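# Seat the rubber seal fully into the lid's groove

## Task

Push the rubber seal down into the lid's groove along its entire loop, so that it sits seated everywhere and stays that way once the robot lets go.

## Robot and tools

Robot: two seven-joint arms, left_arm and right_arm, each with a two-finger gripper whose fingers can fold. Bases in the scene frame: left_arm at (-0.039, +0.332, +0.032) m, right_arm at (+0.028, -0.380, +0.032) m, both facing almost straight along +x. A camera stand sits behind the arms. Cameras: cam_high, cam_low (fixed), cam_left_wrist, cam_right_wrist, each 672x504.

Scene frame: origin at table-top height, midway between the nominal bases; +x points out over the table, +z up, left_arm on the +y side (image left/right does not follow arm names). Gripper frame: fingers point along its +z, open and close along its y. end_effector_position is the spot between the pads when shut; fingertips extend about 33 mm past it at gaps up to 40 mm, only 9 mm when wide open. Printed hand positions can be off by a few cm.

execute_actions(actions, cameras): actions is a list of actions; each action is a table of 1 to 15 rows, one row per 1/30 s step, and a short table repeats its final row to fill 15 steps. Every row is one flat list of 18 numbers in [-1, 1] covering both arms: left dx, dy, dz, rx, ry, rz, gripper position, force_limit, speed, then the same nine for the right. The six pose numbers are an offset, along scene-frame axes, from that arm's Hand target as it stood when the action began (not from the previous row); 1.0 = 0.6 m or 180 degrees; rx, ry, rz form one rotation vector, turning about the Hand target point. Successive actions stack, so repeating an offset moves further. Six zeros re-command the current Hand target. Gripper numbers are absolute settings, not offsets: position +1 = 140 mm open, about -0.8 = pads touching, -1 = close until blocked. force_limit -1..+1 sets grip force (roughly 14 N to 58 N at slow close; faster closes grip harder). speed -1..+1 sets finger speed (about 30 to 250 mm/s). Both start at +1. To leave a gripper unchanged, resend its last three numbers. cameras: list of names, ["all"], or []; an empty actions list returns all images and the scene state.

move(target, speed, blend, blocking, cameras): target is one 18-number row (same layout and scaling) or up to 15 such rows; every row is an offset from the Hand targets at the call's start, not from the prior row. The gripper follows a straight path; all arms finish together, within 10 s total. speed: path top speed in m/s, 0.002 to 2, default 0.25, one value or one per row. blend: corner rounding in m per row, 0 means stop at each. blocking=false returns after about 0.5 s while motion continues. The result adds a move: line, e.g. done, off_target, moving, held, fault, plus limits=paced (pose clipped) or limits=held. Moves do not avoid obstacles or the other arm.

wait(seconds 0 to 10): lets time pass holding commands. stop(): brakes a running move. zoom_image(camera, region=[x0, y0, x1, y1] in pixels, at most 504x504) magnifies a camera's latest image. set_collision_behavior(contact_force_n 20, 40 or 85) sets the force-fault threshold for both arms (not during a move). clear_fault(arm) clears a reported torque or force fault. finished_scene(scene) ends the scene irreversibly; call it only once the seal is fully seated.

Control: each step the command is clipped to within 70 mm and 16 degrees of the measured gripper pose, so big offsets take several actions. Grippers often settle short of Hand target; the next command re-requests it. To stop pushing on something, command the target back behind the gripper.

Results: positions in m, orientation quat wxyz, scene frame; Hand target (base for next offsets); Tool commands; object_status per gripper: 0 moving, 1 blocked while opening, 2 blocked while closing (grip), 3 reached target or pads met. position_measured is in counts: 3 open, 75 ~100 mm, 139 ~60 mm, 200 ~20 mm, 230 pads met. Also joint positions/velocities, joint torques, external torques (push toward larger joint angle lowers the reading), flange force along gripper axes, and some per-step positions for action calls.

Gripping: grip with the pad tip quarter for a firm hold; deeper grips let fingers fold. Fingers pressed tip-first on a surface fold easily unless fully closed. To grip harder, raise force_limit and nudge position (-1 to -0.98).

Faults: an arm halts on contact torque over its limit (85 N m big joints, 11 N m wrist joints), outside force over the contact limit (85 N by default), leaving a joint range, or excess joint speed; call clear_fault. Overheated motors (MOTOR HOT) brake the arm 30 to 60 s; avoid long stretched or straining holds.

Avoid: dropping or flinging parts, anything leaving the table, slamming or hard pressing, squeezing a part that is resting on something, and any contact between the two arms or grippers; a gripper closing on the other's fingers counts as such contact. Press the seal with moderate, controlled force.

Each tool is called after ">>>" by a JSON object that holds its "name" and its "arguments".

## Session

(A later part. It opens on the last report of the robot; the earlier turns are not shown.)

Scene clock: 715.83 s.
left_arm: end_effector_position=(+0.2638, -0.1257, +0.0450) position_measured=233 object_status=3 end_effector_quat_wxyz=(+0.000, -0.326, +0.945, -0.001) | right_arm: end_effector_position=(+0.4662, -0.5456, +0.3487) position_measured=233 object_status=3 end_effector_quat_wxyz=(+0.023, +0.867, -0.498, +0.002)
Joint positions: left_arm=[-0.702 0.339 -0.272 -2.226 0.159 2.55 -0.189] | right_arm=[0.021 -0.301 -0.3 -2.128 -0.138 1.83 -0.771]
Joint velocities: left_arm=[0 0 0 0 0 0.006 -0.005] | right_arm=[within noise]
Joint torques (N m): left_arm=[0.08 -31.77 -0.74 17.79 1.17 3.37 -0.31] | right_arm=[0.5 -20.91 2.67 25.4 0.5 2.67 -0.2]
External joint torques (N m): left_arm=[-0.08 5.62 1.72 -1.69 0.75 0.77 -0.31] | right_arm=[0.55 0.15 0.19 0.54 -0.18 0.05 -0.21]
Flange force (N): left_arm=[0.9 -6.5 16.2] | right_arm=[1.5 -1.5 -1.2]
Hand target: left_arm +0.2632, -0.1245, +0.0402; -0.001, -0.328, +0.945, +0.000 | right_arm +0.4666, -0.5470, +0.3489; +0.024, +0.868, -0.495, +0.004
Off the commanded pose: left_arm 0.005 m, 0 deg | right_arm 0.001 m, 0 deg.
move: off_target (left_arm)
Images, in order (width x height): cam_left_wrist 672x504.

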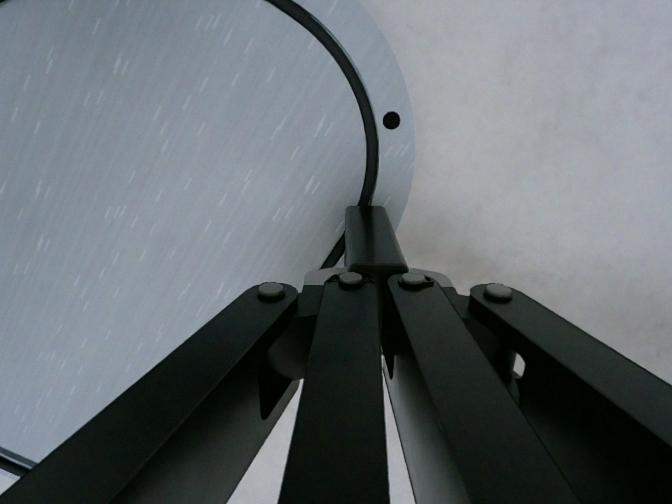

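>>> {"name": "move", "arguments": {"target": [[0,0,0.025,0,0,0,-1,-1,0,0,0,0,0,0,0,-1,-1,0],[-0.032,-0.0175,0.025,0,0,0,-1,-1,0,0,0,0,0,0,0,-1,-1,0],[-0.033,-0.0175,-0.00,0,0,0,-1,-1,0,0,0,0,0,0,0,-1,-1,0]], "speed": [0.05,0.05,0.03], "cameras": ["cam_left_wrist"]}}

>>> {"name": "zoom_image", "arguments": {"camera": "cam_left_wrist", "region": [150, 0, 550, 270]}}

Scene clock: 722.70 s.
left_arm: end_effector_position=(+0.2439, -0.1364, +0.0451) position_measured=233 object_status=3 end_effector_quat_wxyz=(+0.000, -0.326, +0.945, -0.001) | right_arm: end_effector_position=(+0.4662, -0.5456, +0.3487) position_measured=233 object_status=3 end_effector_quat_wxyz=(+0.023, +0.867, -0.498, +0.002)
Joint positions: left_arm=[-0.742 0.335 -0.272 -2.233 0.157 2.552 -0.23] | right_arm=[0.021 -0.301 -0.3 -2.128 -0.138 1.83 -0.771]
Joint velocities: left_arm=[-0.003 0 0.001 0 -0.001 0.004 -0.006] | right_arm=[within noise]
Joint torques (N m): left_arm=[-0.12 -31.68 -0.96 17.74 1.2 3.46 -0.27] | right_arm=[0.53 -20.94 2.68 25.43 0.5 2.65 -0.2]
External joint torques (N m): left_arm=[-0.13 5.34 1.58 -1.56 0.78 0.88 -0.27] | right_arm=[0.47 0.03 0.09 0.64 -0.2 0.04 -0.21]
Flange force (N): left_arm=[1.2 -6.1 15.9] | right_arm=[1.6 -1.3 -1.5]
Hand target: left_arm +0.2434, -0.1350, +0.0402; -0.001, -0.328, +0.945, +0.000 | right_arm +0.4666, -0.5470, +0.3489; +0.024, +0.868, -0.495, +0.004
Off the commanded pose: left_arm 0.005 m, 0 deg | right_arm 0.001 m, 0 deg.
move: off_target (left_arm)
Images, in order (width x height): cam_left_wrist 672x504.

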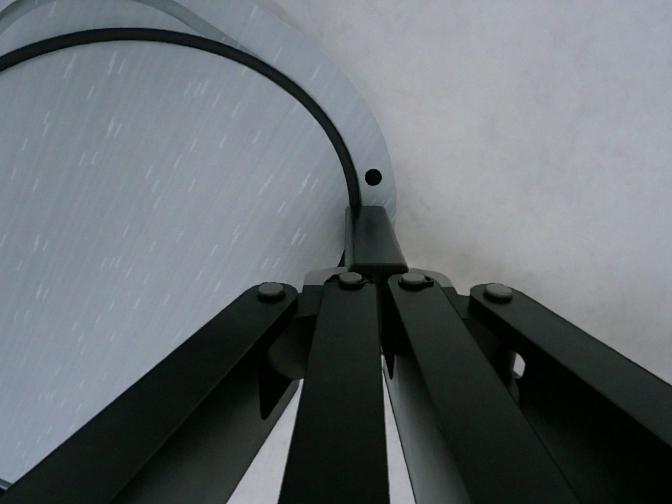

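Scaled by 1.260 from the camera's 672x504 image, which has a finer 960x720 frame.

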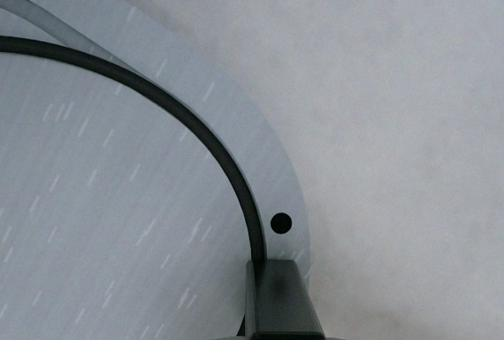

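>>> {"name": "move", "arguments": {"target": [[0,0,0.025,0,0,0,-1,-1,0,0,0,0,0,0,0,-1,-1,0],[-0.024,-0.0305,0.025,0,0,0,-1,-1,0,0,0,0,0,0,0,-1,-1,0],[-0.025,-0.0305,-0.00,0,0,0,-1,-1,0,0,0,0,0,0,0,-1,-1,0]], "speed": [0.05,0.05,0.03], "cameras": ["cam_left_wrist"]}}

>>> {"name": "zoom_image", "arguments": {"camera": "cam_left_wrist", "region": [100, 0, 500, 270]}}

Scene clock: 729.33 s.
left_arm: end_effector_position=(+0.2286, -0.1546, +0.0450) position_measured=233 object_status=3 end_effector_quat_wxyz=(-0.001, -0.326, +0.945, -0.001) | right_arm: end_effector_position=(+0.4662, -0.5456, +0.3487) position_measured=233 object_status=3 end_effector_quat_wxyz=(+0.023, +0.867, -0.498, +0.002)
Joint positions: left_arm=[-0.792 0.354 -0.264 -2.203 0.157 2.541 -0.27] | right_arm=[0.021 -0.301 -0.3 -2.128 -0.138 1.83 -0.771]
Joint velocities: left_arm=[-0.003 0 0.003 0 0.001 0.003 -0.005] | right_arm=[within noise]
Joint torques (N m): left_arm=[0.15 -32.27 -1 18.1 1.19 3.4 -0.25] | right_arm=[0.5 -20.87 2.66 25.44 0.49 2.68 -0.2]
External joint torques (N m): left_arm=[0.23 5.59 1.7 -1.38 0.76 0.8 -0.25] | right_arm=[0.48 0.18 0.11 0.54 -0.2 0.05 -0.2]
Flange force (N): left_arm=[1.0 -7.2 15.7] | right_arm=[1.7 -1.5 -1.2]
Hand target: left_arm +0.2284, -0.1533, +0.0402; -0.001, -0.328, +0.945, +0.000 | right_arm +0.4666, -0.5470, +0.3489; +0.024, +0.868, -0.495, +0.004
Off the commanded pose: left_arm 0.005 m, 0 deg | right_arm 0.001 m, 0 deg.
move: off_target (left_arm)
Images, in order (width x height): cam_left_wrist 672x504.

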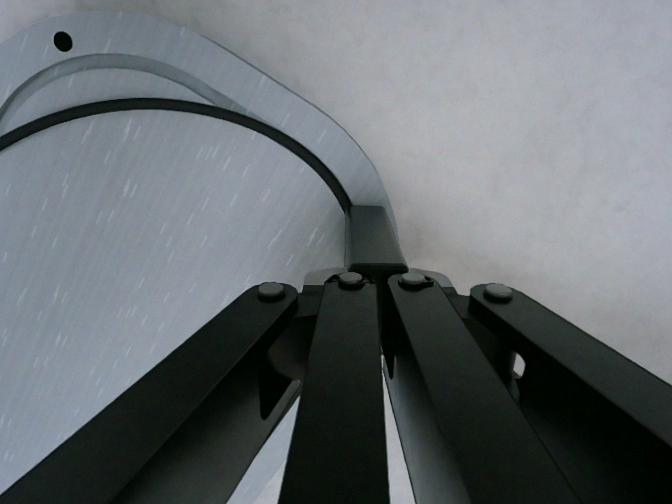

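Scaled by 1.260 from the camera's 672x504 image, which has a finer 960x720 frame.

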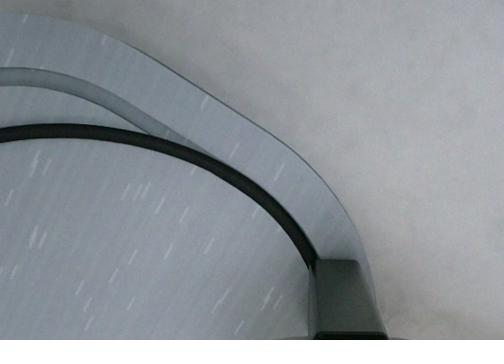

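>>> {"name": "move", "arguments": {"target": [[0,0,0.025,0,0,0,-1,-1,0,0,0,0,0,0,0,-1,-1,0],[-0.0145,-0.037,0.025,0,0,0,-1,-1,0,0,0,0,0,0,0,-1,-1,0],[-0.0155,-0.037,-0.00,0,0,0,-1,-1,0,0,0,0,0,0,0,-1,-1,0]], "speed": [0.05,0.05,0.03], "cameras": ["cam_left_wrist"]}}

>>> {"name": "zoom_image", "arguments": {"camera": "cam_left_wrist", "region": [100, 0, 500, 270]}}

Scene clock: 737.73 s.
left_arm: end_effector_position=(+0.2193, -0.1768, +0.0449) position_measured=233 object_status=3 end_effector_quat_wxyz=(-0.001, -0.326, +0.945, -0.001) | right_arm: end_effector_position=(+0.4662, -0.5456, +0.3487) position_measured=233 object_status=3 end_effector_quat_wxyz=(+0.023, +0.867, -0.498, +0.002)
Joint positions: left_arm=[-0.841 0.388 -0.251 -2.146 0.159 2.518 -0.302] | right_arm=[0.021 -0.301 -0.3 -2.128 -0.138 1.83 -0.771]
Joint velocities: left_arm=[-0.002 -0.001 0.002 0 -0.001 0.004 -0.006] | right_arm=[within noise]
Joint torques (N m): left_arm=[0.41 -34.03 -0.94 18.45 1.13 3.27 -0.19] | right_arm=[0.47 -20.92 2.66 25.48 0.5 2.67 -0.18]
External joint torques (N m): left_arm=[0.47 5.4 1.88 -1.45 0.68 0.65 -0.19] | right_arm=[0.48 0.12 0.15 0.62 -0.19 0.05 -0.19]
Flange force (N): left_arm=[0.6 -6.5 14.2] | right_arm=[1.6 -1.5 -1.4]
Hand target: left_arm +0.2191, -0.1755, +0.0402; -0.001, -0.328, +0.945, +0.000 | right_arm +0.4666, -0.5470, +0.3489; +0.024, +0.868, -0.495, +0.004
Off the commanded pose: left_arm 0.005 m, 0 deg | right_arm 0.001 m, 0 deg.
move: off_target (left_arm)
Images, in order (width x height): cam_left_wrist 672x504.

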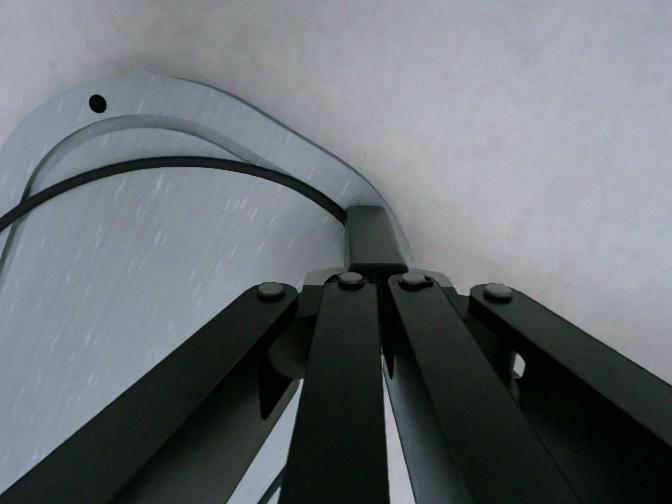

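Scaled by 1.260 from the camera's 672x504 image, which has a finer 960x720 frame.

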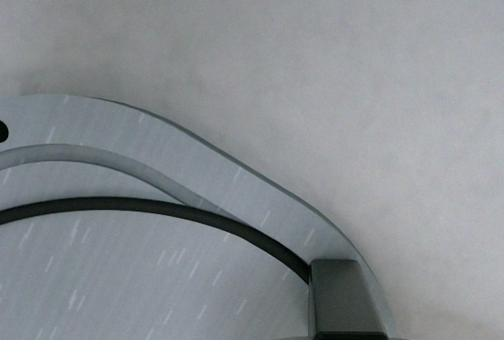

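>>> {"name": "move", "arguments": {"target": [[0,0,0.025,0,0,0,-1,-1,0,0,0,0,0,0,0,-1,-1,0],[0.001,-0.0395,0.025,0,0,0,-1,-1,0,0,0,0,0,0,0,-1,-1,0],[0,-0.0395,-0.00,0,0,0,-1,-1,0,0,0,0,0,0,0,-1,-1,0]], "speed": [0.05,0.05,0.03], "cameras": ["cam_left_wrist"]}}

>>> {"name": "zoom_image", "arguments": {"camera": "cam_left_wrist", "region": [100, 0, 500, 270]}}

Scene clock: 745.70 s.
left_arm: end_effector_position=(+0.2195, -0.2002, +0.0448) position_measured=233 object_status=3 end_effector_quat_wxyz=(-0.001, -0.326, +0.945, -0.001) | right_arm: end_effector_position=(+0.4662, -0.5456, +0.3487) position_measured=233 object_status=3 end_effector_quat_wxyz=(+0.023, +0.867, -0.498, +0.002)
Joint positions: left_arm=[-0.877 0.437 -0.237 -2.064 0.16 2.485 -0.32] | right_arm=[0.021 -0.301 -0.3 -2.128 -0.138 1.83 -0.771]
Joint velocities: left_arm=[-0.001 0.001 0.001 0 0 0.004 -0.003] | right_arm=[within noise]
Joint torques (N m): left_arm=[0 -36.32 -1.7 18.97 1.09 3.24 -0.24] | right_arm=[0.46 -20.9 2.67 25.45 0.49 2.66 -0.2]
External joint torques (N m): left_arm=[-0.07 4.76 1.17 -1.18 0.63 0.66 -0.24] | right_arm=[0.42 -0.06 0.12 0.72 -0.2 0.05 -0.21]
Flange force (N): left_arm=[1.7 -5.8 12.0] | right_arm=[1.5 -1.2 -1.6]
Hand target: left_arm +0.2191, -0.1992, +0.0402; -0.001, -0.328, +0.945, +0.000 | right_arm +0.4666, -0.5470, +0.3489; +0.024, +0.868, -0.495, +0.004
Off the commanded pose: left_arm 0.005 m, 0 deg | right_arm 0.001 m, 0 deg.
move: off_target (left_arm)
Images, in order (width x height): cam_left_wrist 672x504.

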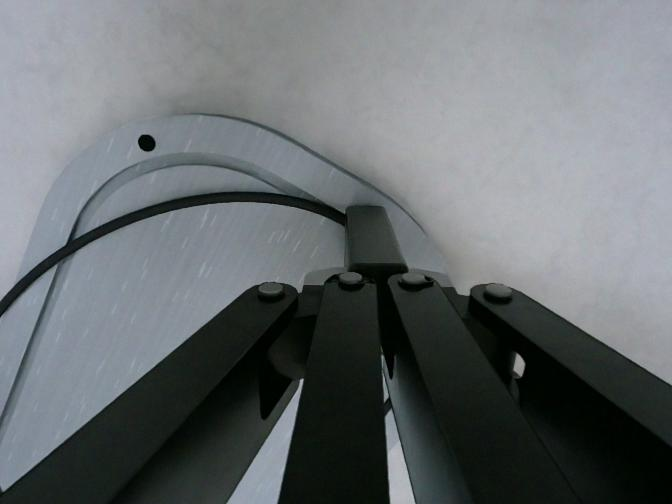

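Scaled by 1.260 from the camera's 672x504 image, which has a finer 960x720 frame.

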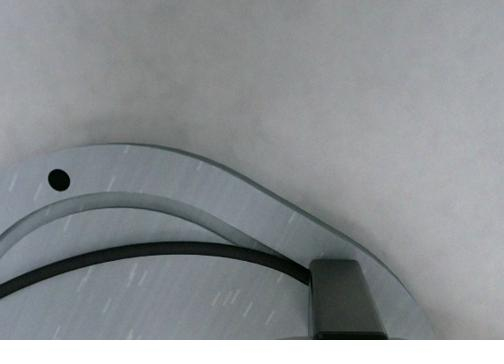

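>>> {"name": "move", "arguments": {"target": [[0,0,0.06,0,0,0,-1,-1,0,0,0,0,0,0,0,-1,-1,0],[0.07,0.04,0.3,0,0,0,-1,-1,0,0,0,0,0,0,0,-1,-1,0]], "speed": [0.05,0.12], "cameras": ["cam_left_wrist"]}}

Scene clock: 752.77 s.
left_arm: end_effector_position=(+0.2618, -0.1752, +0.2200) position_measured=233 object_status=3 end_effector_quat_wxyz=(+0.001, -0.330, +0.944, +0.000) | right_arm: end_effector_position=(+0.4662, -0.5456, +0.3487) position_measured=233 object_status=3 end_effector_quat_wxyz=(+0.023, +0.867, -0.498, +0.002)
Joint positions: left_arm=[-0.767 0.159 -0.276 -1.955 0.052 2.108 -0.174] | right_arm=[0.021 -0.301 -0.3 -2.128 -0.138 1.83 -0.771]
Joint velocities: left_arm=[0 0.001 0 0.001 0 -0.001 0.006] | right_arm=[within noise]
Joint torques (N m): left_arm=[0.97 -35.74 -1.27 24.03 0.24 2.4 0.15] | right_arm=[0.43 -20.85 2.64 25.46 0.52 2.66 -0.22]
External joint torques (N m): left_arm=[1.02 0.6 0.06 -0.07 -0.4 -0.21 0.15] | right_arm=[0.4 0.13 0.08 0.62 -0.17 0.04 -0.22]
Flange force (N): left_arm=[-1.2 -1.1 0.0] | right_arm=[1.8 -1.4 -1.4]
Hand target: left_arm +0.2611, -0.1752, +0.2202; -0.001, -0.328, +0.945, +0.000 | right_arm +0.4666, -0.5470, +0.3489; +0.024, +0.868, -0.495, +0.004
Off the commanded pose: left_arm 0.001 m, 0 deg | right_arm 0.001 m, 0 deg.
move: done
Images, in order (width x height): cam_left_wrist 672x504.

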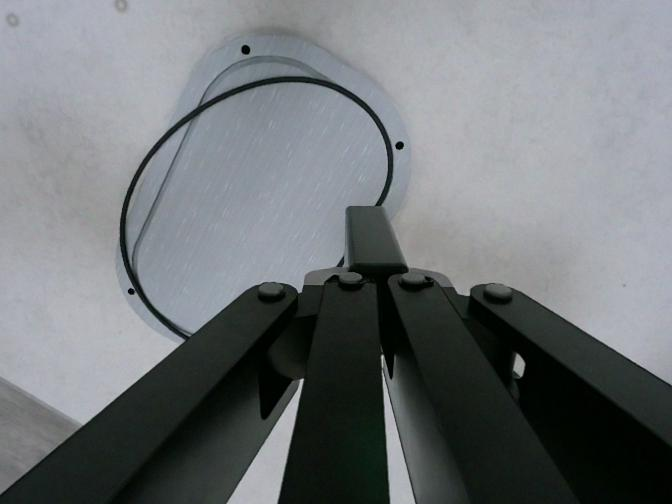

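>>> {"name": "move", "arguments": {"target": [[0.2307,-0.2603,-0.25,0,0,0,-1,-1,0,0,0,0,0,0,0,-1,-1,0],[0.2307,-0.2603,-0.2987,0,0,0,-1,-1,0,0,0,0,0,0,0,-1,-1,0],[0.2235,-0.2298,-0.2987,0,0,0,-1,-1,0,0,0,0,0,0,0,-1,-1,0],[0.2235,-0.2298,-0.2903,0,0,0,-1,-1,0,0,0,0,0,0,0,-1,-1,0],[0.2197,-0.2137,-0.2903,0,0,0,-1,-1,0,0,0,0,0,0,0,-1,-1,0],[0.222,-0.223,-0.285,0,0,0,-1,-1,0,0,0,0,0,0,0,-1,-1,0]], "speed": [0.1,0.04,0.015,0.02,0.015,0.03]}}

>>> {"name": "move", "arguments": {"target": [[0,0,0.06,0,0,0,-1,-1,0,0,0,0,0,0,0,-1,-1,0],[-0.222,0.223,0.285,0,0,0,-1,-1,0,0,0,0,0,0,0,-1,-1,0]], "speed": [0.05,0.15], "cameras": ["cam_left_wrist"]}}

Scene clock: 771.37 s.
left_arm: end_effector_position=(+0.3960, -0.3088, +0.0499) position_measured=233 object_status=3 end_effector_quat_wxyz=(+0.000, -0.329, +0.944, -0.001) | right_arm: end_effector_position=(+0.4662, -0.5456, +0.3487) position_measured=233 object_status=3 end_effector_quat_wxyz=(+0.023, +0.867, -0.498, +0.002)
Joint positions: left_arm=[-0.857 0.985 -0.185 -1.076 0.173 2.048 -0.145] | right_arm=[0.021 -0.301 -0.3 -2.128 -0.138 1.83 -0.771]
Joint velocities: left_arm=[0 0 0.001 -0.001 0 -0.004 0] | right_arm=[within noise]
Joint torques (N m): left_arm=[0.04 -56.1 -3.06 24.41 0.82 2.38 0.07] | right_arm=[0.53 -20.89 2.64 25.46 0.48 2.67 -0.21]
External joint torques (N m): left_arm=[-0.04 1.31 0.24 0.29 0.14 -0.21 0.07] | right_arm=[0.49 0.17 0.05 0.57 -0.21 0.04 -0.21]
Flange force (N): left_arm=[0.7 -10.4 1.6] | right_arm=[1.8 -1.4 -1.3]
Hand target: left_arm +0.3943, -0.3090, +0.0492; -0.001, -0.328, +0.945, +0.000 | right_arm +0.4666, -0.5470, +0.3489; +0.024, +0.868, -0.495, +0.004
Off the commanded pose: left_arm 0.002 m, 0 deg | right_arm 0.001 m, 0 deg.
move: done

Scene clock: 774.57 s.
left_arm: end_effector_position=(+0.2617, -0.1761, +0.2200) position_measured=233 object_status=3 end_effector_quat_wxyz=(+0.001, -0.329, +0.944, +0.000) | right_arm: end_effector_position=(+0.4662, -0.5456, +0.3487) position_measured=233 object_status=3 end_effector_quat_wxyz=(+0.023, +0.867, -0.498, +0.002)
Joint positions: left_arm=[-0.777 0.161 -0.266 -1.953 0.051 2.108 -0.171] | right_arm=[0.021 -0.301 -0.3 -2.128 -0.138 1.83 -0.771]
Joint torques (N m): left_arm=[1.03 -36.15 -0.9 23.37 0.22 2.4 0.2] | right_arm=[0.49 -20.91 2.68 25.45 0.49 2.68 -0.18]
External joint torques (N m): left_arm=[1 0.16 0.3 -0.61 -0.43 -0.18 0.2] | right_arm=[0.5 0.12 0.17 0.63 -0.2 0.07 -0.19]
Flange force (N): left_arm=[-2.0 2.3 0.3] | right_arm=[1.6 -1.6 -1.4]
Hand target: left_arm +0.2611, -0.1752, +0.2202; -0.001, -0.328, +0.945, +0.000 | right_arm +0.4666, -0.5470, +0.3489; +0.024, +0.868, -0.495, +0.004
Off the commanded pose: left_arm 0.001 m, 0 deg | right_arm 0.001 m, 0 deg.
move: done
Images, in order (width x height): cam_left_wrist 672x504.

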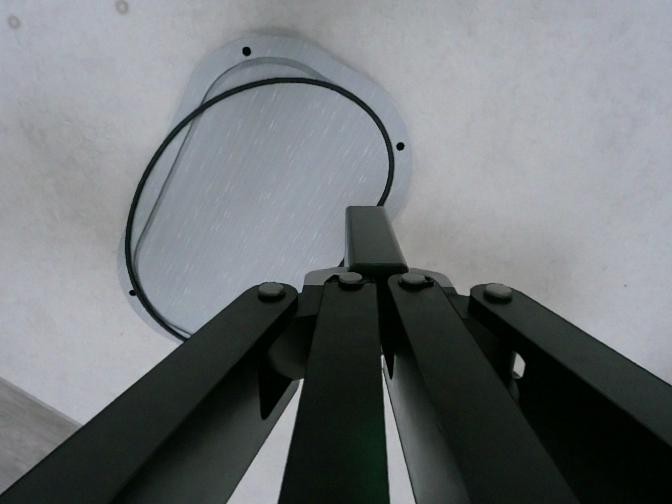

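>>> {"name": "move", "arguments": {"target": [[0.1607,-0.2565,-0.25,0,0,0,-1,-1,0,0,0,0,0,0,0,-1,-1,0],[0.1607,-0.2565,-0.2915,0,0,0,-1,-1,0,0,0,0,0,0,0,-1,-1,0],[0.1522,-0.2147,-0.2915,0,0,0,-1,-1,0,0,0,0,0,0,0,-1,-1,0],[0.154,-0.223,-0.285,0,0,0,-1,-1,0,0,0,0,0,0,0,-1,-1,0]], "speed": [0.1,0.04,0.015,0.03]}}

>>> {"name": "move", "arguments": {"target": [[0,0,0.06,0,0,0,-1,-1,0,0,0,0,0,0,0,-1,-1,0],[-0.154,0.223,0.285,0,0,0,-1,-1,0,0,0,0,0,0,0,-1,-1,0]], "speed": [0.05,0.15], "cameras": ["cam_left_wrist"]}}

Scene clock: 788.10 s.
left_arm: end_effector_position=(+0.3550, -0.3089, +0.0499) position_measured=233 object_status=3 end_effector_quat_wxyz=(-0.001, -0.331, +0.944, -0.001) | right_arm: end_effector_position=(+0.4662, -0.5456, +0.3487) position_measured=233 object_status=3 end_effector_quat_wxyz=(+0.023, +0.867, -0.498, +0.002)
Joint positions: left_arm=[-0.887 0.885 -0.183 -1.257 0.165 2.129 -0.201] | right_arm=[0.021 -0.301 -0.3 -2.128 -0.138 1.83 -0.771]
Joint velocities: left_arm=[0 0.001 -0.001 0 0 -0.005 -0.001] | right_arm=[within noise]
Joint torques (N m): left_arm=[0.04 -54.17 -3.23 23.75 0.78 2.45 0.18] | right_arm=[0.49 -20.94 2.63 25.47 0.49 2.66 -0.25]
External joint torques (N m): left_arm=[0.28 1.13 0.37 0.13 0.14 -0.14 0.18] | right_arm=[0.42 -0.02 0.03 0.64 -0.2 0.04 -0.26]
Flange force (N): left_arm=[0.1 -5.9 1.5] | right_arm=[1.6 -1.1 -1.5]
Hand target: left_arm +0.3535, -0.3090, +0.0492; -0.001, -0.328, +0.945, +0.000 | right_arm +0.4666, -0.5470, +0.3489; +0.024, +0.868, -0.495, +0.004
Off the commanded pose: left_arm 0.002 m, 0 deg | right_arm 0.001 m, 0 deg.
move: done

Scene clock: 791.33 s.
left_arm: end_effector_position=(+0.2620, -0.1759, +0.2200) position_measured=233 object_status=3 end_effector_quat_wxyz=(+0.001, -0.330, +0.944, +0.000) | right_arm: end_effector_position=(+0.4662, -0.5456, +0.3487) position_measured=233 object_status=3 end_effector_quat_wxyz=(+0.023, +0.867, -0.498, +0.002)
Joint positions: left_arm=[-0.785 0.16 -0.258 -1.953 0.049 2.108 -0.171] | right_arm=[0.021 -0.301 -0.3 -2.128 -0.138 1.83 -0.771]
Joint velocities: left_arm=[0.001 0 0 0 0 0 0.005] | right_arm=[within noise]
Joint torques (N m): left_arm=[0.97 -36.18 -1.06 23.32 0.27 2.43 0.25] | right_arm=[0.47 -20.95 2.66 25.47 0.5 2.68 -0.18]
External joint torques (N m): left_arm=[0.9 0.35 0.07 -0.79 -0.38 -0.18 0.25] | right_arm=[0.41 0.2 0.05 0.51 -0.2 0.04 -0.18]
Flange force (N): left_arm=[-1.8 2.4 0.8] | right_arm=[1.7 -1.4 -1.1]
Hand target: left_arm +0.2611, -0.1752, +0.2202; -0.001, -0.328, +0.945, +0.000 | right_arm +0.4666, -0.5470, +0.3489; +0.024, +0.868, -0.495, +0.004
Off the commanded pose: left_arm 0.001 m, 0 deg | right_arm 0.001 m, 0 deg.
move: done
Images, in order (width x height): cam_left_wrist 672x504.

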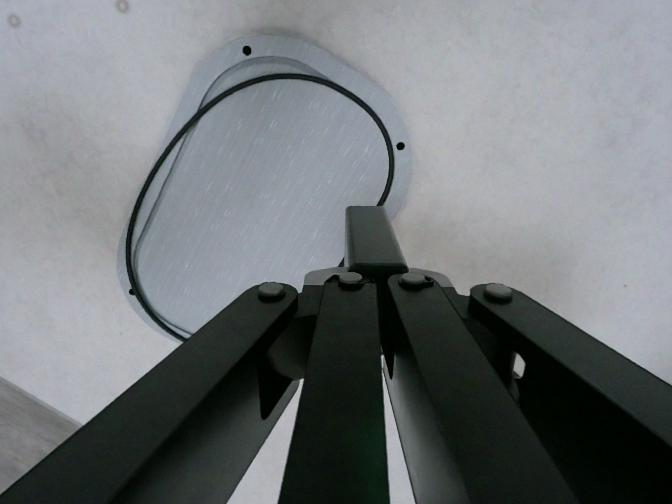

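>>> {"name": "move", "arguments": {"target": [[0.1907,-0.255,-0.25,0,0,0,-1,-1,0,0,0,0,0,0,0,-1,-1,0],[0.1907,-0.255,-0.2925,0,0,0,-1,-1,0,0,0,0,0,0,0,-1,-1,0],[0.1789,-0.2018,-0.2925,0,0,0,-1,-1,0,0,0,0,0,0,0,-1,-1,0],[0.181,-0.21,-0.285,0,0,0,-1,-1,0,0,0,0,0,0,0,-1,-1,0]], "speed": [0.1,0.04,0.015,0.03]}}

>>> {"name": "move", "arguments": {"target": [[0,0,0.06,0,0,0,-1,-1,0,0,0,0,0,0,0,-1,-1,0],[-0.181,0.21,0.285,0,0,0,-1,-1,0,0,0,0,0,0,0,-1,-1,0]], "speed": [0.05,0.15], "cameras": ["cam_left_wrist"]}}

Scene clock: 805.47 s.
left_arm: end_effector_position=(+0.3712, -0.3011, +0.0499) position_measured=233 object_status=3 end_effector_quat_wxyz=(-0.001, -0.331, +0.944, -0.001) | right_arm: end_effector_position=(+0.4662, -0.5456, +0.3487) position_measured=233 object_status=3 end_effector_quat_wxyz=(+0.023, +0.867, -0.498, +0.002)
Joint positions: left_arm=[-0.867 0.893 -0.179 -1.242 0.161 2.123 -0.175] | right_arm=[0.021 -0.301 -0.3 -2.128 -0.138 1.83 -0.771]
Joint velocities: left_arm=[0 0.001 -0.001 0 0 -0.004 -0.001] | right_arm=[within noise]
Joint torques (N m): left_arm=[0.03 -54.6 -3.19 23.81 0.77 2.43 0.21] | right_arm=[0.48 -20.92 2.69 25.44 0.49 2.66 -0.2]
External joint torques (N m): left_arm=[0.17 0.94 0.25 0.1 0.13 -0.16 0.21] | right_arm=[0.5 0.12 0.18 0.58 -0.2 0.03 -0.21]
Flange force (N): left_arm=[0.0 -5.1 1.2] | right_arm=[1.5 -1.5 -1.3]
Hand target: left_arm +0.3697, -0.3012, +0.0492; -0.001, -0.328, +0.945, +0.000 | right_arm +0.4666, -0.5470, +0.3489; +0.024, +0.868, -0.495, +0.004
Off the commanded pose: left_arm 0.002 m, 0 deg | right_arm 0.001 m, 0 deg.
move: done

Scene clock: 808.53 s.
left_arm: end_effector_position=(+0.2619, -0.1761, +0.2201) position_measured=233 object_status=3 end_effector_quat_wxyz=(+0.001, -0.329, +0.944, +0.000) | right_arm: end_effector_position=(+0.4662, -0.5456, +0.3487) position_measured=233 object_status=3 end_effector_quat_wxyz=(+0.023, +0.867, -0.498, +0.002)
Joint positions: left_arm=[-0.79 0.16 -0.252 -1.953 0.048 2.108 -0.17] | right_arm=[0.021 -0.301 -0.3 -2.128 -0.138 1.83 -0.771]
Joint velocities: left_arm=[-0.002 0 0 0 -0.002 -0.003 0.005] | right_arm=[within noise]
Joint torques (N m): left_arm=[1.06 -36.11 -0.85 23.22 0.18 2.43 0.36] | right_arm=[0.49 -20.89 2.62 25.47 0.51 2.67 -0.2]
External joint torques (N m): left_arm=[0.91 0.21 0.17 -0.77 -0.47 -0.16 0.36] | right_arm=[0.6 0.08 0.23 0.68 -0.17 0.06 -0.21]
Flange force (N): left_arm=[-2.2 2.8 0.6] | right_arm=[1.6 -1.7 -1.6]
Hand target: left_arm +0.2611, -0.1752, +0.2202; -0.001, -0.328, +0.945, +0.000 | right_arm +0.4666, -0.5470, +0.3489; +0.024, +0.868, -0.495, +0.004
Off the commanded pose: left_arm 0.001 m, 0 deg | right_arm 0.001 m, 0 deg.
move: done
Images, in order (width x height): cam_left_wrist 672x504.

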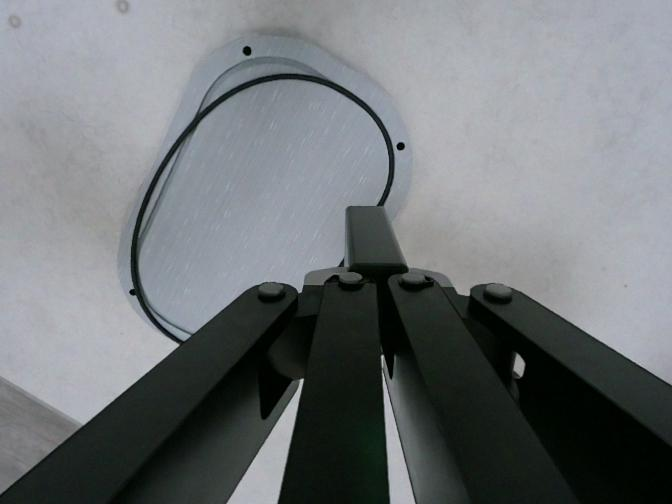

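>>> {"name": "move", "arguments": {"target": [[0.0445,-0.1593,-0.25,0,0,0,-1,-1,0,0,0,0,0,0,0,-1,-1,0],[0.0445,-0.1593,-0.2925,0,0,0,-1,-1,0,0,0,0,0,0,0,-1,-1,0],[0.0252,-0.1937,-0.2925,0,0,0,-1,-1,0,0,0,0,0,0,0,-1,-1,0],[0.029,-0.186,-0.285,0,0,0,-1,-1,0,0,0,0,0,0,0,-1,-1,0]], "speed": [0.1,0.04,0.015,0.03]}}

>>> {"name": "move", "arguments": {"target": [[0,0,0.06,0,0,0,-1,-1,0,0,0,0,0,0,0,-1,-1,0],[0.06,0.09,0.24,0,0,0,-1,-1,0,0,0,0,0,0,0,-1,-1,0]], "speed": [0.05,0.15], "cameras": ["cam_left_wrist"]}}

Scene clock: 821.30 s.
left_arm: end_effector_position=(+0.2791, -0.2874, +0.0485) position_measured=233 object_status=3 end_effector_quat_wxyz=(+0.000, -0.326, +0.945, +0.000) | right_arm: end_effector_position=(+0.4662, -0.5456, +0.3487) position_measured=233 object_status=3 end_effector_quat_wxyz=(+0.023, +0.867, -0.498, +0.002)
Joint positions: left_arm=[-0.946 0.697 -0.172 -1.596 0.147 2.28 -0.275] | right_arm=[0.021 -0.301 -0.3 -2.128 -0.138 1.83 -0.771]
Joint torques (N m): left_arm=[1.3 -50.5 -2.93 21.3 0.35 2.42 -0.07] | right_arm=[0.54 -20.87 2.7 25.46 0.5 2.66 -0.21]
External joint torques (N m): left_arm=[1.25 -0.13 0.06 -1.15 -0.23 -0.15 -0.07] | right_arm=[0.55 0.08 0.19 0.63 -0.19 0.04 -0.22]
Flange force (N): left_arm=[-2.8 6.3 -0.7] | right_arm=[1.5 -1.5 -1.5]
Hand target: left_arm +0.2785, -0.2868, +0.0492; -0.001, -0.328, +0.945, +0.000 | right_arm +0.4666, -0.5470, +0.3489; +0.024, +0.868, -0.495, +0.004
Off the commanded pose: left_arm 0.001 m, 0 deg | right_arm 0.001 m, 0 deg.
move: done

Scene clock: 824.17 s.
left_arm: end_effector_position=(+0.3154, -0.2338, +0.1941) position_measured=233 object_status=3 end_effector_quat_wxyz=(+0.001, -0.330, +0.944, -0.001) | right_arm: end_effector_position=(+0.4662, -0.5456, +0.3487) position_measured=233 object_status=3 end_effector_quat_wxyz=(+0.023, +0.867, -0.498, +0.002)
Joint positions: left_arm=[-0.823 0.419 -0.213 -1.652 0.099 2.063 -0.174] | right_arm=[0.021 -0.301 -0.3 -2.128 -0.138 1.83 -0.771]
Joint velocities: left_arm=[0.001 -0.001 0 0 -0.001 -0.002 0.005] | right_arm=[within noise]
Joint torques (N m): left_arm=[1.1 -44.3 -2.34 23.55 0.67 2.41 0.13] | right_arm=[0.52 -20.91 2.62 25.45 0.49 2.67 -0.2]
External joint torques (N m): left_arm=[0.97 0.78 0.02 -0.71 0 -0.19 0.14] | right_arm=[0.51 0.22 0.07 0.55 -0.2 0.04 -0.2]
Flange force (N): left_arm=[-1.4 1.0 1.1] | right_arm=[1.8 -1.6 -1.2]
Hand target: left_arm +0.3145, -0.2328, +0.1932; -0.001, -0.328, +0.945, +0.000 | right_arm +0.4666, -0.5470, +0.3489; +0.024, +0.868, -0.495, +0.004
Off the commanded pose: left_arm 0.002 m, 0 deg | right_arm 0.001 m, 0 deg.
move: done
Images, in order (width x height): cam_left_wrist 672x504.

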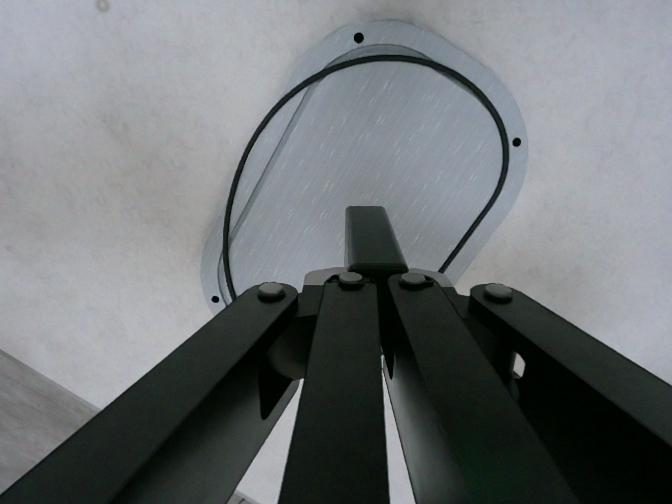

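>>> {"name": "move", "arguments": {"target": [[0.0863,-0.1513,-0.2,0,0,0,-1,-1,0,0,0,0,0,0,0,-1,-1,0],[0.0863,-0.1513,-0.2462,0,0,0,-1,-1,0,0,0,0,0,0,0,-1,-1,0],[0.0772,-0.0967,-0.2462,0,0,0,-1,-1,0,0,0,0,0,0,0,-1,-1,0],[0.079,-0.105,-0.24,0,0,0,-1,-1,0,0,0,0,0,0,0,-1,-1,0]], "speed": [0.1,0.04,0.015,0.03]}}

>>> {"name": "move", "arguments": {"target": [[0,0,0.06,0,0,0,-1,-1,0,0,0,0,0,0,0,-1,-1,0],[-0.079,0.105,0.24,0,0,0,-1,-1,0,0,0,0,0,0,0,-1,-1,0]], "speed": [0.05,0.15], "cameras": ["cam_left_wrist"]}}

Scene clock: 838.43 s.
left_arm: end_effector_position=(+0.3634, -0.2957, +0.0499) position_measured=233 object_status=3 end_effector_quat_wxyz=(-0.001, -0.331, +0.944, -0.001) | right_arm: end_effector_position=(+0.4662, -0.5456, +0.3487) position_measured=233 object_status=3 end_effector_quat_wxyz=(+0.023, +0.867, -0.498, +0.002)
Joint positions: left_arm=[-0.88 0.856 -0.161 -1.305 0.143 2.152 -0.174] | right_arm=[0.021 -0.301 -0.3 -2.128 -0.138 1.83 -0.771]
Joint velocities: left_arm=[0.001 0.002 -0.001 0.001 0 -0.005 0] | right_arm=[within noise]
Joint torques (N m): left_arm=[0.04 -53.75 -2.78 23.88 0.77 2.5 0.16] | right_arm=[0.51 -20.92 2.62 25.46 0.49 2.67 -0.22]
External joint torques (N m): left_arm=[0.03 1.27 0.2 0.17 0.14 -0.11 0.16] | right_arm=[0.52 0.12 0.11 0.58 -0.2 0.04 -0.23]
Flange force (N): left_arm=[0.4 -6.4 1.8] | right_arm=[1.7 -1.4 -1.3]
Hand target: left_arm +0.3619, -0.2958, +0.0492; -0.001, -0.328, +0.945, +0.000 | right_arm +0.4666, -0.5470, +0.3489; +0.024, +0.868, -0.495, +0.004
Off the commanded pose: left_arm 0.002 m, 0 deg | right_arm 0.001 m, 0 deg.
move: done

Scene clock: 840.97 s.
left_arm: end_effector_position=(+0.3157, -0.2336, +0.1935) position_measured=233 object_status=3 end_effector_quat_wxyz=(+0.001, -0.329, +0.944, -0.001) | right_arm: end_effector_position=(+0.4662, -0.5456, +0.3487) position_measured=233 object_status=3 end_effector_quat_wxyz=(+0.023, +0.867, -0.498, +0.002)
Joint positions: left_arm=[-0.826 0.42 -0.21 -1.652 0.099 2.063 -0.171] | right_arm=[0.021 -0.301 -0.3 -2.128 -0.138 1.83 -0.771]
Joint velocities: left_arm=[0.004 0 -0.003 -0.001 0.002 -0.003 0] | right_arm=[within noise]
Joint torques (N m): left_arm=[1.13 -44.39 -2.32 23.41 0.3 2.41 0.2] | right_arm=[0.47 -20.88 2.65 25.42 0.47 2.67 -0.2]
External joint torques (N m): left_arm=[1.03 0.53 0.01 -0.77 -0.37 -0.17 0.2] | right_arm=[0.36 0.1 0.01 0.59 -0.22 0.05 -0.21]
Flange force (N): left_arm=[-1.8 2.3 0.9] | right_arm=[1.7 -1.2 -1.3]
Hand target: left_arm +0.3145, -0.2328, +0.1932; -0.001, -0.328, +0.945, +0.000 | right_arm +0.4666, -0.5470, +0.3489; +0.024, +0.868, -0.495, +0.004
Off the commanded pose: left_arm 0.001 m, 0 deg | right_arm 0.001 m, 0 deg.
move: done
Images, in order (width x height): cam_left_wrist 672x504.

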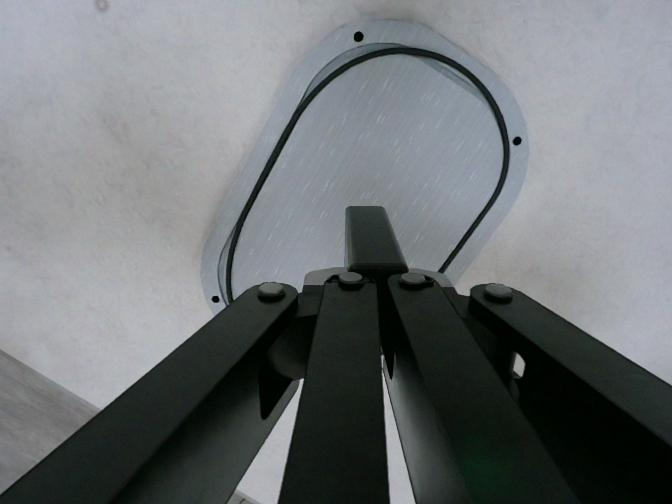

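>>> {"name": "move", "arguments": {"target": [[-0.0545,-0.0647,-0.2,0,0,0,-1,-1,0,0,0,0,0,0,0,-1,-1,0],[-0.0545,-0.0647,-0.2475,0,0,0,-1,-1,0,0,0,0,0,0,0,-1,-1,0],[-0.0587,-0.094,-0.2475,0,0,0,-1,-1,0,0,0,0,0,0,0,-1,-1,0],[-0.058,-0.086,-0.24,0,0,0,-1,-1,0,0,0,0,0,0,0,-1,-1,0]], "speed": [0.1,0.04,0.015,0.03]}}

>>> {"name": "move", "arguments": {"target": [[0,0,0.06,0,0,0,-1,-1,0,0,0,0,0,0,0,-1,-1,0],[0.0,0.086,0.16,0,0,0,-1,-1,0,0,0,0,0,0,0,-1,-1,0]], "speed": [0.05,0.15], "cameras": ["cam_left_wrist"]}}

>>> {"name": "zoom_image", "arguments": {"camera": "cam_left_wrist", "region": [120, 0, 600, 270]}}

Scene clock: 856.80 s.
left_arm: end_effector_position=(+0.2796, -0.2851, +0.0486) position_measured=233 object_status=3 end_effector_quat_wxyz=(+0.000, -0.326, +0.946, +0.000) | right_arm: end_effector_position=(+0.4662, -0.5456, +0.3487) position_measured=233 object_status=3 end_effector_quat_wxyz=(+0.023, +0.867, -0.498, +0.002)
Joint positions: left_arm=[-0.957 0.69 -0.156 -1.604 0.132 2.284 -0.263] | right_arm=[0.021 -0.301 -0.3 -2.128 -0.138 1.83 -0.771]
Joint velocities: left_arm=[0.001 0.001 0 -0.005 0 0 0] | right_arm=[within noise]
Joint torques (N m): left_arm=[1.06 -50.25 -2.13 22.51 0.42 2.53 -0.08] | right_arm=[0.5 -20.98 2.62 25.46 0.49 2.67 -0.16]
External joint torques (N m): left_arm=[1.14 0.48 0.65 -0.2 -0.15 -0.08 -0.08] | right_arm=[0.51 0.06 0.1 0.6 -0.2 0.05 -0.16]
Flange force (N): left_arm=[-1.4 -0.4 0.6] | right_arm=[1.5 -1.4 -1.4]
Hand target: left_arm +0.2797, -0.2844, +0.0492; -0.001, -0.328, +0.945, +0.000 | right_arm +0.4666, -0.5470, +0.3489; +0.024, +0.868, -0.495, +0.004
Off the commanded pose: left_arm 0.001 m, 0 deg | right_arm 0.001 m, 0 deg.
move: done

Scene clock: 859.17 s.
left_arm: end_effector_position=(+0.2805, -0.2337, +0.1453) position_measured=233 object_status=3 end_effector_quat_wxyz=(+0.001, -0.330, +0.944, -0.001) | right_arm: end_effector_position=(+0.4662, -0.5456, +0.3487) position_measured=233 object_status=3 end_effector_quat_wxyz=(+0.023, +0.867, -0.498, +0.002)
Joint positions: left_arm=[-0.882 0.417 -0.19 -1.784 0.095 2.194 -0.219] | right_arm=[0.021 -0.301 -0.3 -2.128 -0.138 1.83 -0.771]
Joint velocities: left_arm=[0.001 0 -0.001 0 0 -0.001 0.007] | right_arm=[within noise]
Joint torques (N m): left_arm=[1.31 -43.59 -2.14 22.71 0.46 2.45 0.23] | right_arm=[0.49 -20.93 2.64 25.42 0.5 2.68 -0.19]
External joint torques (N m): left_arm=[1.32 0.66 0.05 -0.71 -0.15 -0.15 0.23] | right_arm=[0.44 0.15 0.06 0.51 -0.19 0.05 -0.2]
Flange force (N): left_arm=[-2.2 1.3 0.9] | right_arm=[1.6 -1.3 -1.1]
Hand target: left_arm +0.2797, -0.2328, +0.1452; -0.001, -0.328, +0.945, +0.000 | right_arm +0.4666, -0.5470, +0.3489; +0.024, +0.868, -0.495, +0.004
Off the commanded pose: left_arm 0.001 m, 0 deg | right_arm 0.001 m, 0 deg.
move: done
Images, in order (width x height): cam_left_wrist 672x504.

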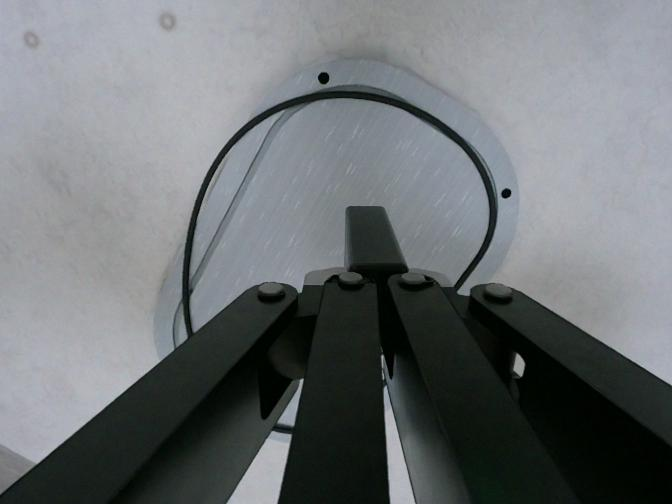

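Scaled by 1.050 from the camera's 672x504 image, which has a finer 960x720 frame.

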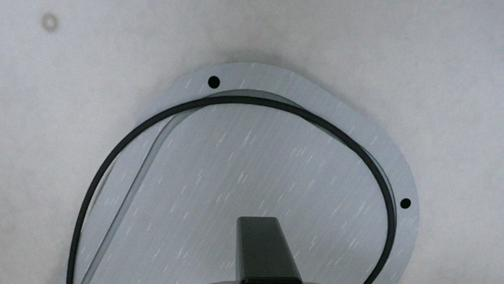

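>>> {"name": "move", "arguments": {"target": [[0.1323,-0.1595,-0.12,0,0,0,-1,-1,0,0,0,0,0,0,0,-1,-1,0],[0.1323,-0.1595,-0.1662,0,0,0,-1,-1,0,0,0,0,0,0,0,-1,-1,0],[0.123,-0.1045,-0.1662,0,0,0,-1,-1,0,0,0,0,0,0,0,-1,-1,0],[0.125,-0.113,-0.16,0,0,0,-1,-1,0,0,0,0,0,0,0,-1,-1,0]], "speed": [0.1,0.04,0.015,0.03]}}

>>> {"name": "move", "arguments": {"target": [[0,0,0.06,0,0,0,-1,-1,0,0,0,0,0,0,0,-1,-1,0],[-0.125,0.113,0.16,0,0,0,-1,-1,0,0,0,0,0,0,0,-1,-1,0]], "speed": [0.05,0.15], "cameras": ["cam_left_wrist"]}}

>>> {"name": "zoom_image", "arguments": {"camera": "cam_left_wrist", "region": [120, 0, 600, 330]}}

Scene clock: 874.93 s.
left_arm: end_effector_position=(+0.3562, -0.3005, +0.0499) position_measured=233 object_status=3 end_effector_quat_wxyz=(-0.001, -0.331, +0.944, -0.001) | right_arm: end_effector_position=(+0.4662, -0.5456, +0.3487) position_measured=233 object_status=3 end_effector_quat_wxyz=(+0.023, +0.867, -0.498, +0.002)
Joint positions: left_arm=[-0.893 0.857 -0.158 -1.304 0.14 2.151 -0.184] | right_arm=[0.021 -0.301 -0.3 -2.128 -0.138 1.83 -0.771]
Joint velocities: left_arm=[0 0 0.001 0 0.001 -0.005 -0.001] | right_arm=[within noise]
Joint torques (N m): left_arm=[0.02 -53.59 -2.71 23.75 0.77 2.45 0.18] | right_arm=[0.48 -20.88 2.72 25.48 0.5 2.67 -0.19]
External joint torques (N m): left_arm=[0.12 1.32 0.26 0.12 0.14 -0.15 0.18] | right_arm=[0.47 0.23 0.17 0.58 -0.2 0.05 -0.2]
Flange force (N): left_arm=[0.3 -6.4 1.8] | right_arm=[1.8 -1.7 -1.3]
Hand target: left_arm +0.3547, -0.3006, +0.0492; -0.001, -0.328, +0.945, +0.000 | right_arm +0.4666, -0.5470, +0.3489; +0.024, +0.868, -0.495, +0.004
Off the commanded pose: left_arm 0.002 m, 0 deg | right_arm 0.001 m, 0 deg.
move: done

Scene clock: 877.43 s.
left_arm: end_effector_position=(+0.2790, -0.2322, +0.1442) position_measured=233 object_status=3 end_effector_quat_wxyz=(+0.000, -0.323, +0.946, +0.003) | right_arm: end_effector_position=(+0.4662, -0.5456, +0.3487) position_measured=233 object_status=3 end_effector_quat_wxyz=(+0.023, +0.867, -0.498, +0.002)
Joint positions: left_arm=[-0.871 0.419 -0.202 -1.784 0.102 2.188 -0.209] | right_arm=[0.021 -0.301 -0.3 -2.128 -0.138 1.83 -0.771]
Joint velocities: left_arm=[-0.001 0.001 -0.001 -0.001 -0.002 0.003 -0.003] | right_arm=[within noise]
Joint torques (N m): left_arm=[0.85 -43.92 -1.56 22.73 0.2 2.83 -0.22] | right_arm=[0.5 -20.88 2.65 25.45 0.49 2.66 -0.21]
External joint torques (N m): left_arm=[0.92 0.27 0.86 -0.65 -0.42 0.25 -0.22] | right_arm=[0.54 0.23 0.16 0.55 -0.2 0.03 -0.21]
Flange force (N): left_arm=[-1.6 2.8 1.3] | right_arm=[1.7 -1.6 -1.3]
Hand target: left_arm +0.2797, -0.2328, +0.1452; -0.001, -0.328, +0.945, +0.000 | right_arm +0.4666, -0.5470, +0.3489; +0.024, +0.868, -0.495, +0.004
Off the commanded pose: left_arm 0.001 m, 1 deg | right_arm 0.001 m, 0 deg.
move: done
Images, in order (width x height): cam_left_wrist 672x504.

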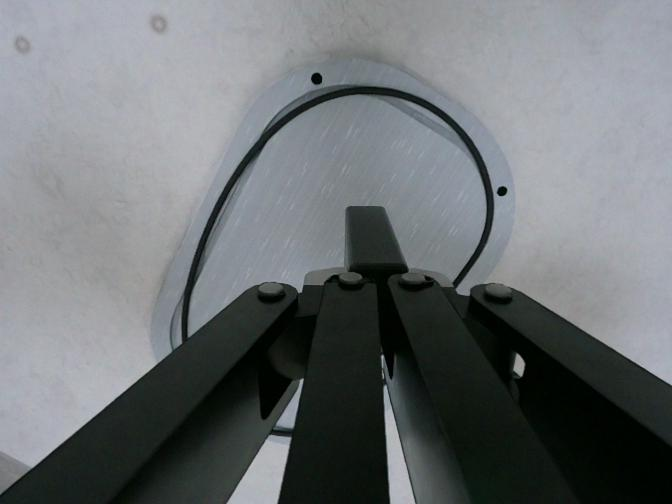

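Scaled by 1.050 from the camera's 672x504 image, which has a finer 960x720 frame.

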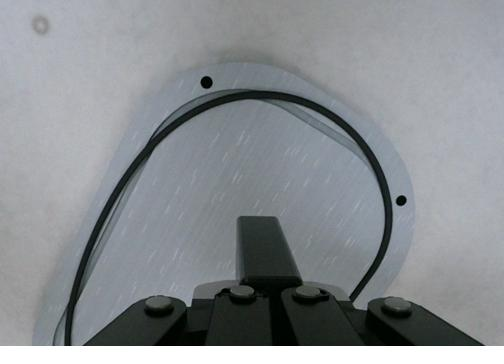

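>>> {"name": "move", "arguments": {"target": [[-0.1348,0.0112,-0.12,0,0,0,-1,-1,0,0,0,0,0,0,0,-1,-1,0],[-0.1348,0.0112,-0.1662,0,0,0,-1,-1,0,0,0,0,0,0,0,-1,-1,0],[-0.1098,0.0138,-0.1662,0,0,0,-1,-1,0,0,0,0,0,0,0,-1,-1,0],[-0.12,0.0128,-0.16,0,0,0,-1,-1,0,0,0,0,0,0,0,-1,-1,0]], "speed": [0.1,0.04,0.015,0.03]}}

>>> {"name": "move", "arguments": {"target": [[0,0,0.02,0,0,0,-1,-1,0,0,0,0,0,0,0,-1,-1,0],[0.06,0.02,0.08,0,0,0,-1,-1,0,0,0,0,0,0,0,-1,-1,0]], "speed": [0.05,0.15], "cameras": ["cam_left_wrist"]}}

>>> {"name": "zoom_image", "arguments": {"camera": "cam_left_wrist", "region": [120, 0, 600, 330]}}

Scene clock: 890.80 s.
left_arm: end_effector_position=(+0.2087, -0.2257, +0.0487) position_measured=233 object_status=3 end_effector_quat_wxyz=(-0.001, -0.328, +0.945, +0.000) | right_arm: end_effector_position=(+0.4662, -0.5456, +0.3487) position_measured=233 object_status=3 end_effector_quat_wxyz=(+0.023, +0.867, -0.498, +0.002)
Joint positions: left_arm=[-0.981 0.467 -0.17 -1.99 0.115 2.449 -0.326] | right_arm=[0.021 -0.301 -0.3 -2.128 -0.138 1.83 -0.771]
Joint torques (N m): left_arm=[0.01 -43.01 -1.64 19.77 0.61 2.42 -0.08] | right_arm=[0.49 -20.88 2.65 25.41 0.49 2.64 -0.21]
External joint torques (N m): left_arm=[-0.05 0.05 0.48 -1.03 0.12 -0.18 -0.08] | right_arm=[0.52 0.22 0.15 0.51 -0.19 0.02 -0.21]
Flange force (N): left_arm=[-0.8 3.6 0.0] | right_arm=[1.6 -1.5 -1.2]
Hand target: left_arm +0.2077, -0.2251, +0.0492; -0.001, -0.328, +0.945, +0.000 | right_arm +0.4666, -0.5470, +0.3489; +0.024, +0.868, -0.495, +0.004
Off the commanded pose: left_arm 0.001 m, 0 deg | right_arm 0.001 m, 0 deg.
move: done

Scene clock: 892.87 s.
left_arm: end_effector_position=(+0.2438, -0.2135, +0.0973) position_measured=233 object_status=3 end_effector_quat_wxyz=(+0.000, -0.330, +0.944, +0.000) | right_arm: end_effector_position=(+0.4662, -0.5456, +0.3487) position_measured=233 object_status=3 end_effector_quat_wxyz=(+0.023, +0.867, -0.498, +0.002)
Joint positions: left_arm=[-0.909 0.392 -0.187 -1.963 0.099 2.347 -0.26] | right_arm=[0.021 -0.301 -0.3 -2.128 -0.138 1.83 -0.771]
Joint velocities: left_arm=[0.001 0 -0.002 0.001 -0.001 -0.001 0.005] | right_arm=[within noise]
Joint torques (N m): left_arm=[1.1 -41.43 -2.04 21.95 0.68 2.49 0.21] | right_arm=[0.5 -20.92 2.7 25.4 0.49 2.65 -0.18]
External joint torques (N m): left_arm=[1.12 0.51 0.01 0.01 0.14 -0.1 0.21] | right_arm=[0.47 0.21 0.12 0.51 -0.2 0.03 -0.18]
Flange force (N): left_arm=[-1.5 -1.4 0.4] | right_arm=[1.6 -1.5 -1.2]
Hand target: left_arm +0.2437, -0.2131, +0.0972; -0.001, -0.328, +0.945, +0.000 | right_arm +0.4666, -0.5470, +0.3489; +0.024, +0.868, -0.495, +0.004
Off the commanded pose: left_arm 0.000 m, 0 deg | right_arm 0.001 m, 0 deg.
move: done
Images, in order (width x height): cam_left_wrist 672x504.

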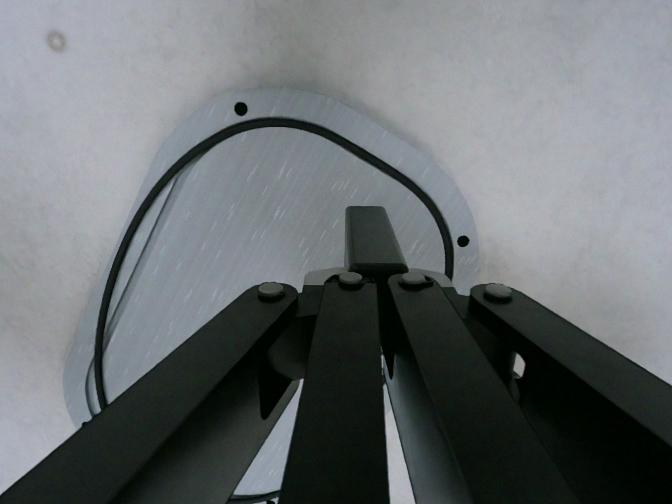

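Scaled by 1.050 from the camera's 672x504 image, which has a finer 960x720 frame.

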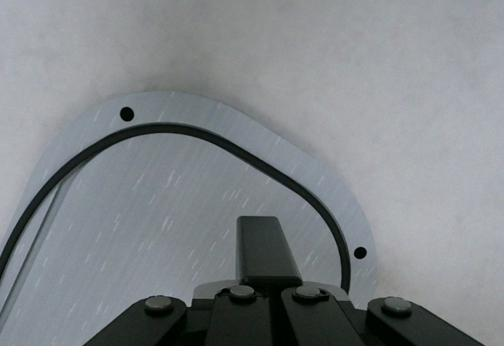

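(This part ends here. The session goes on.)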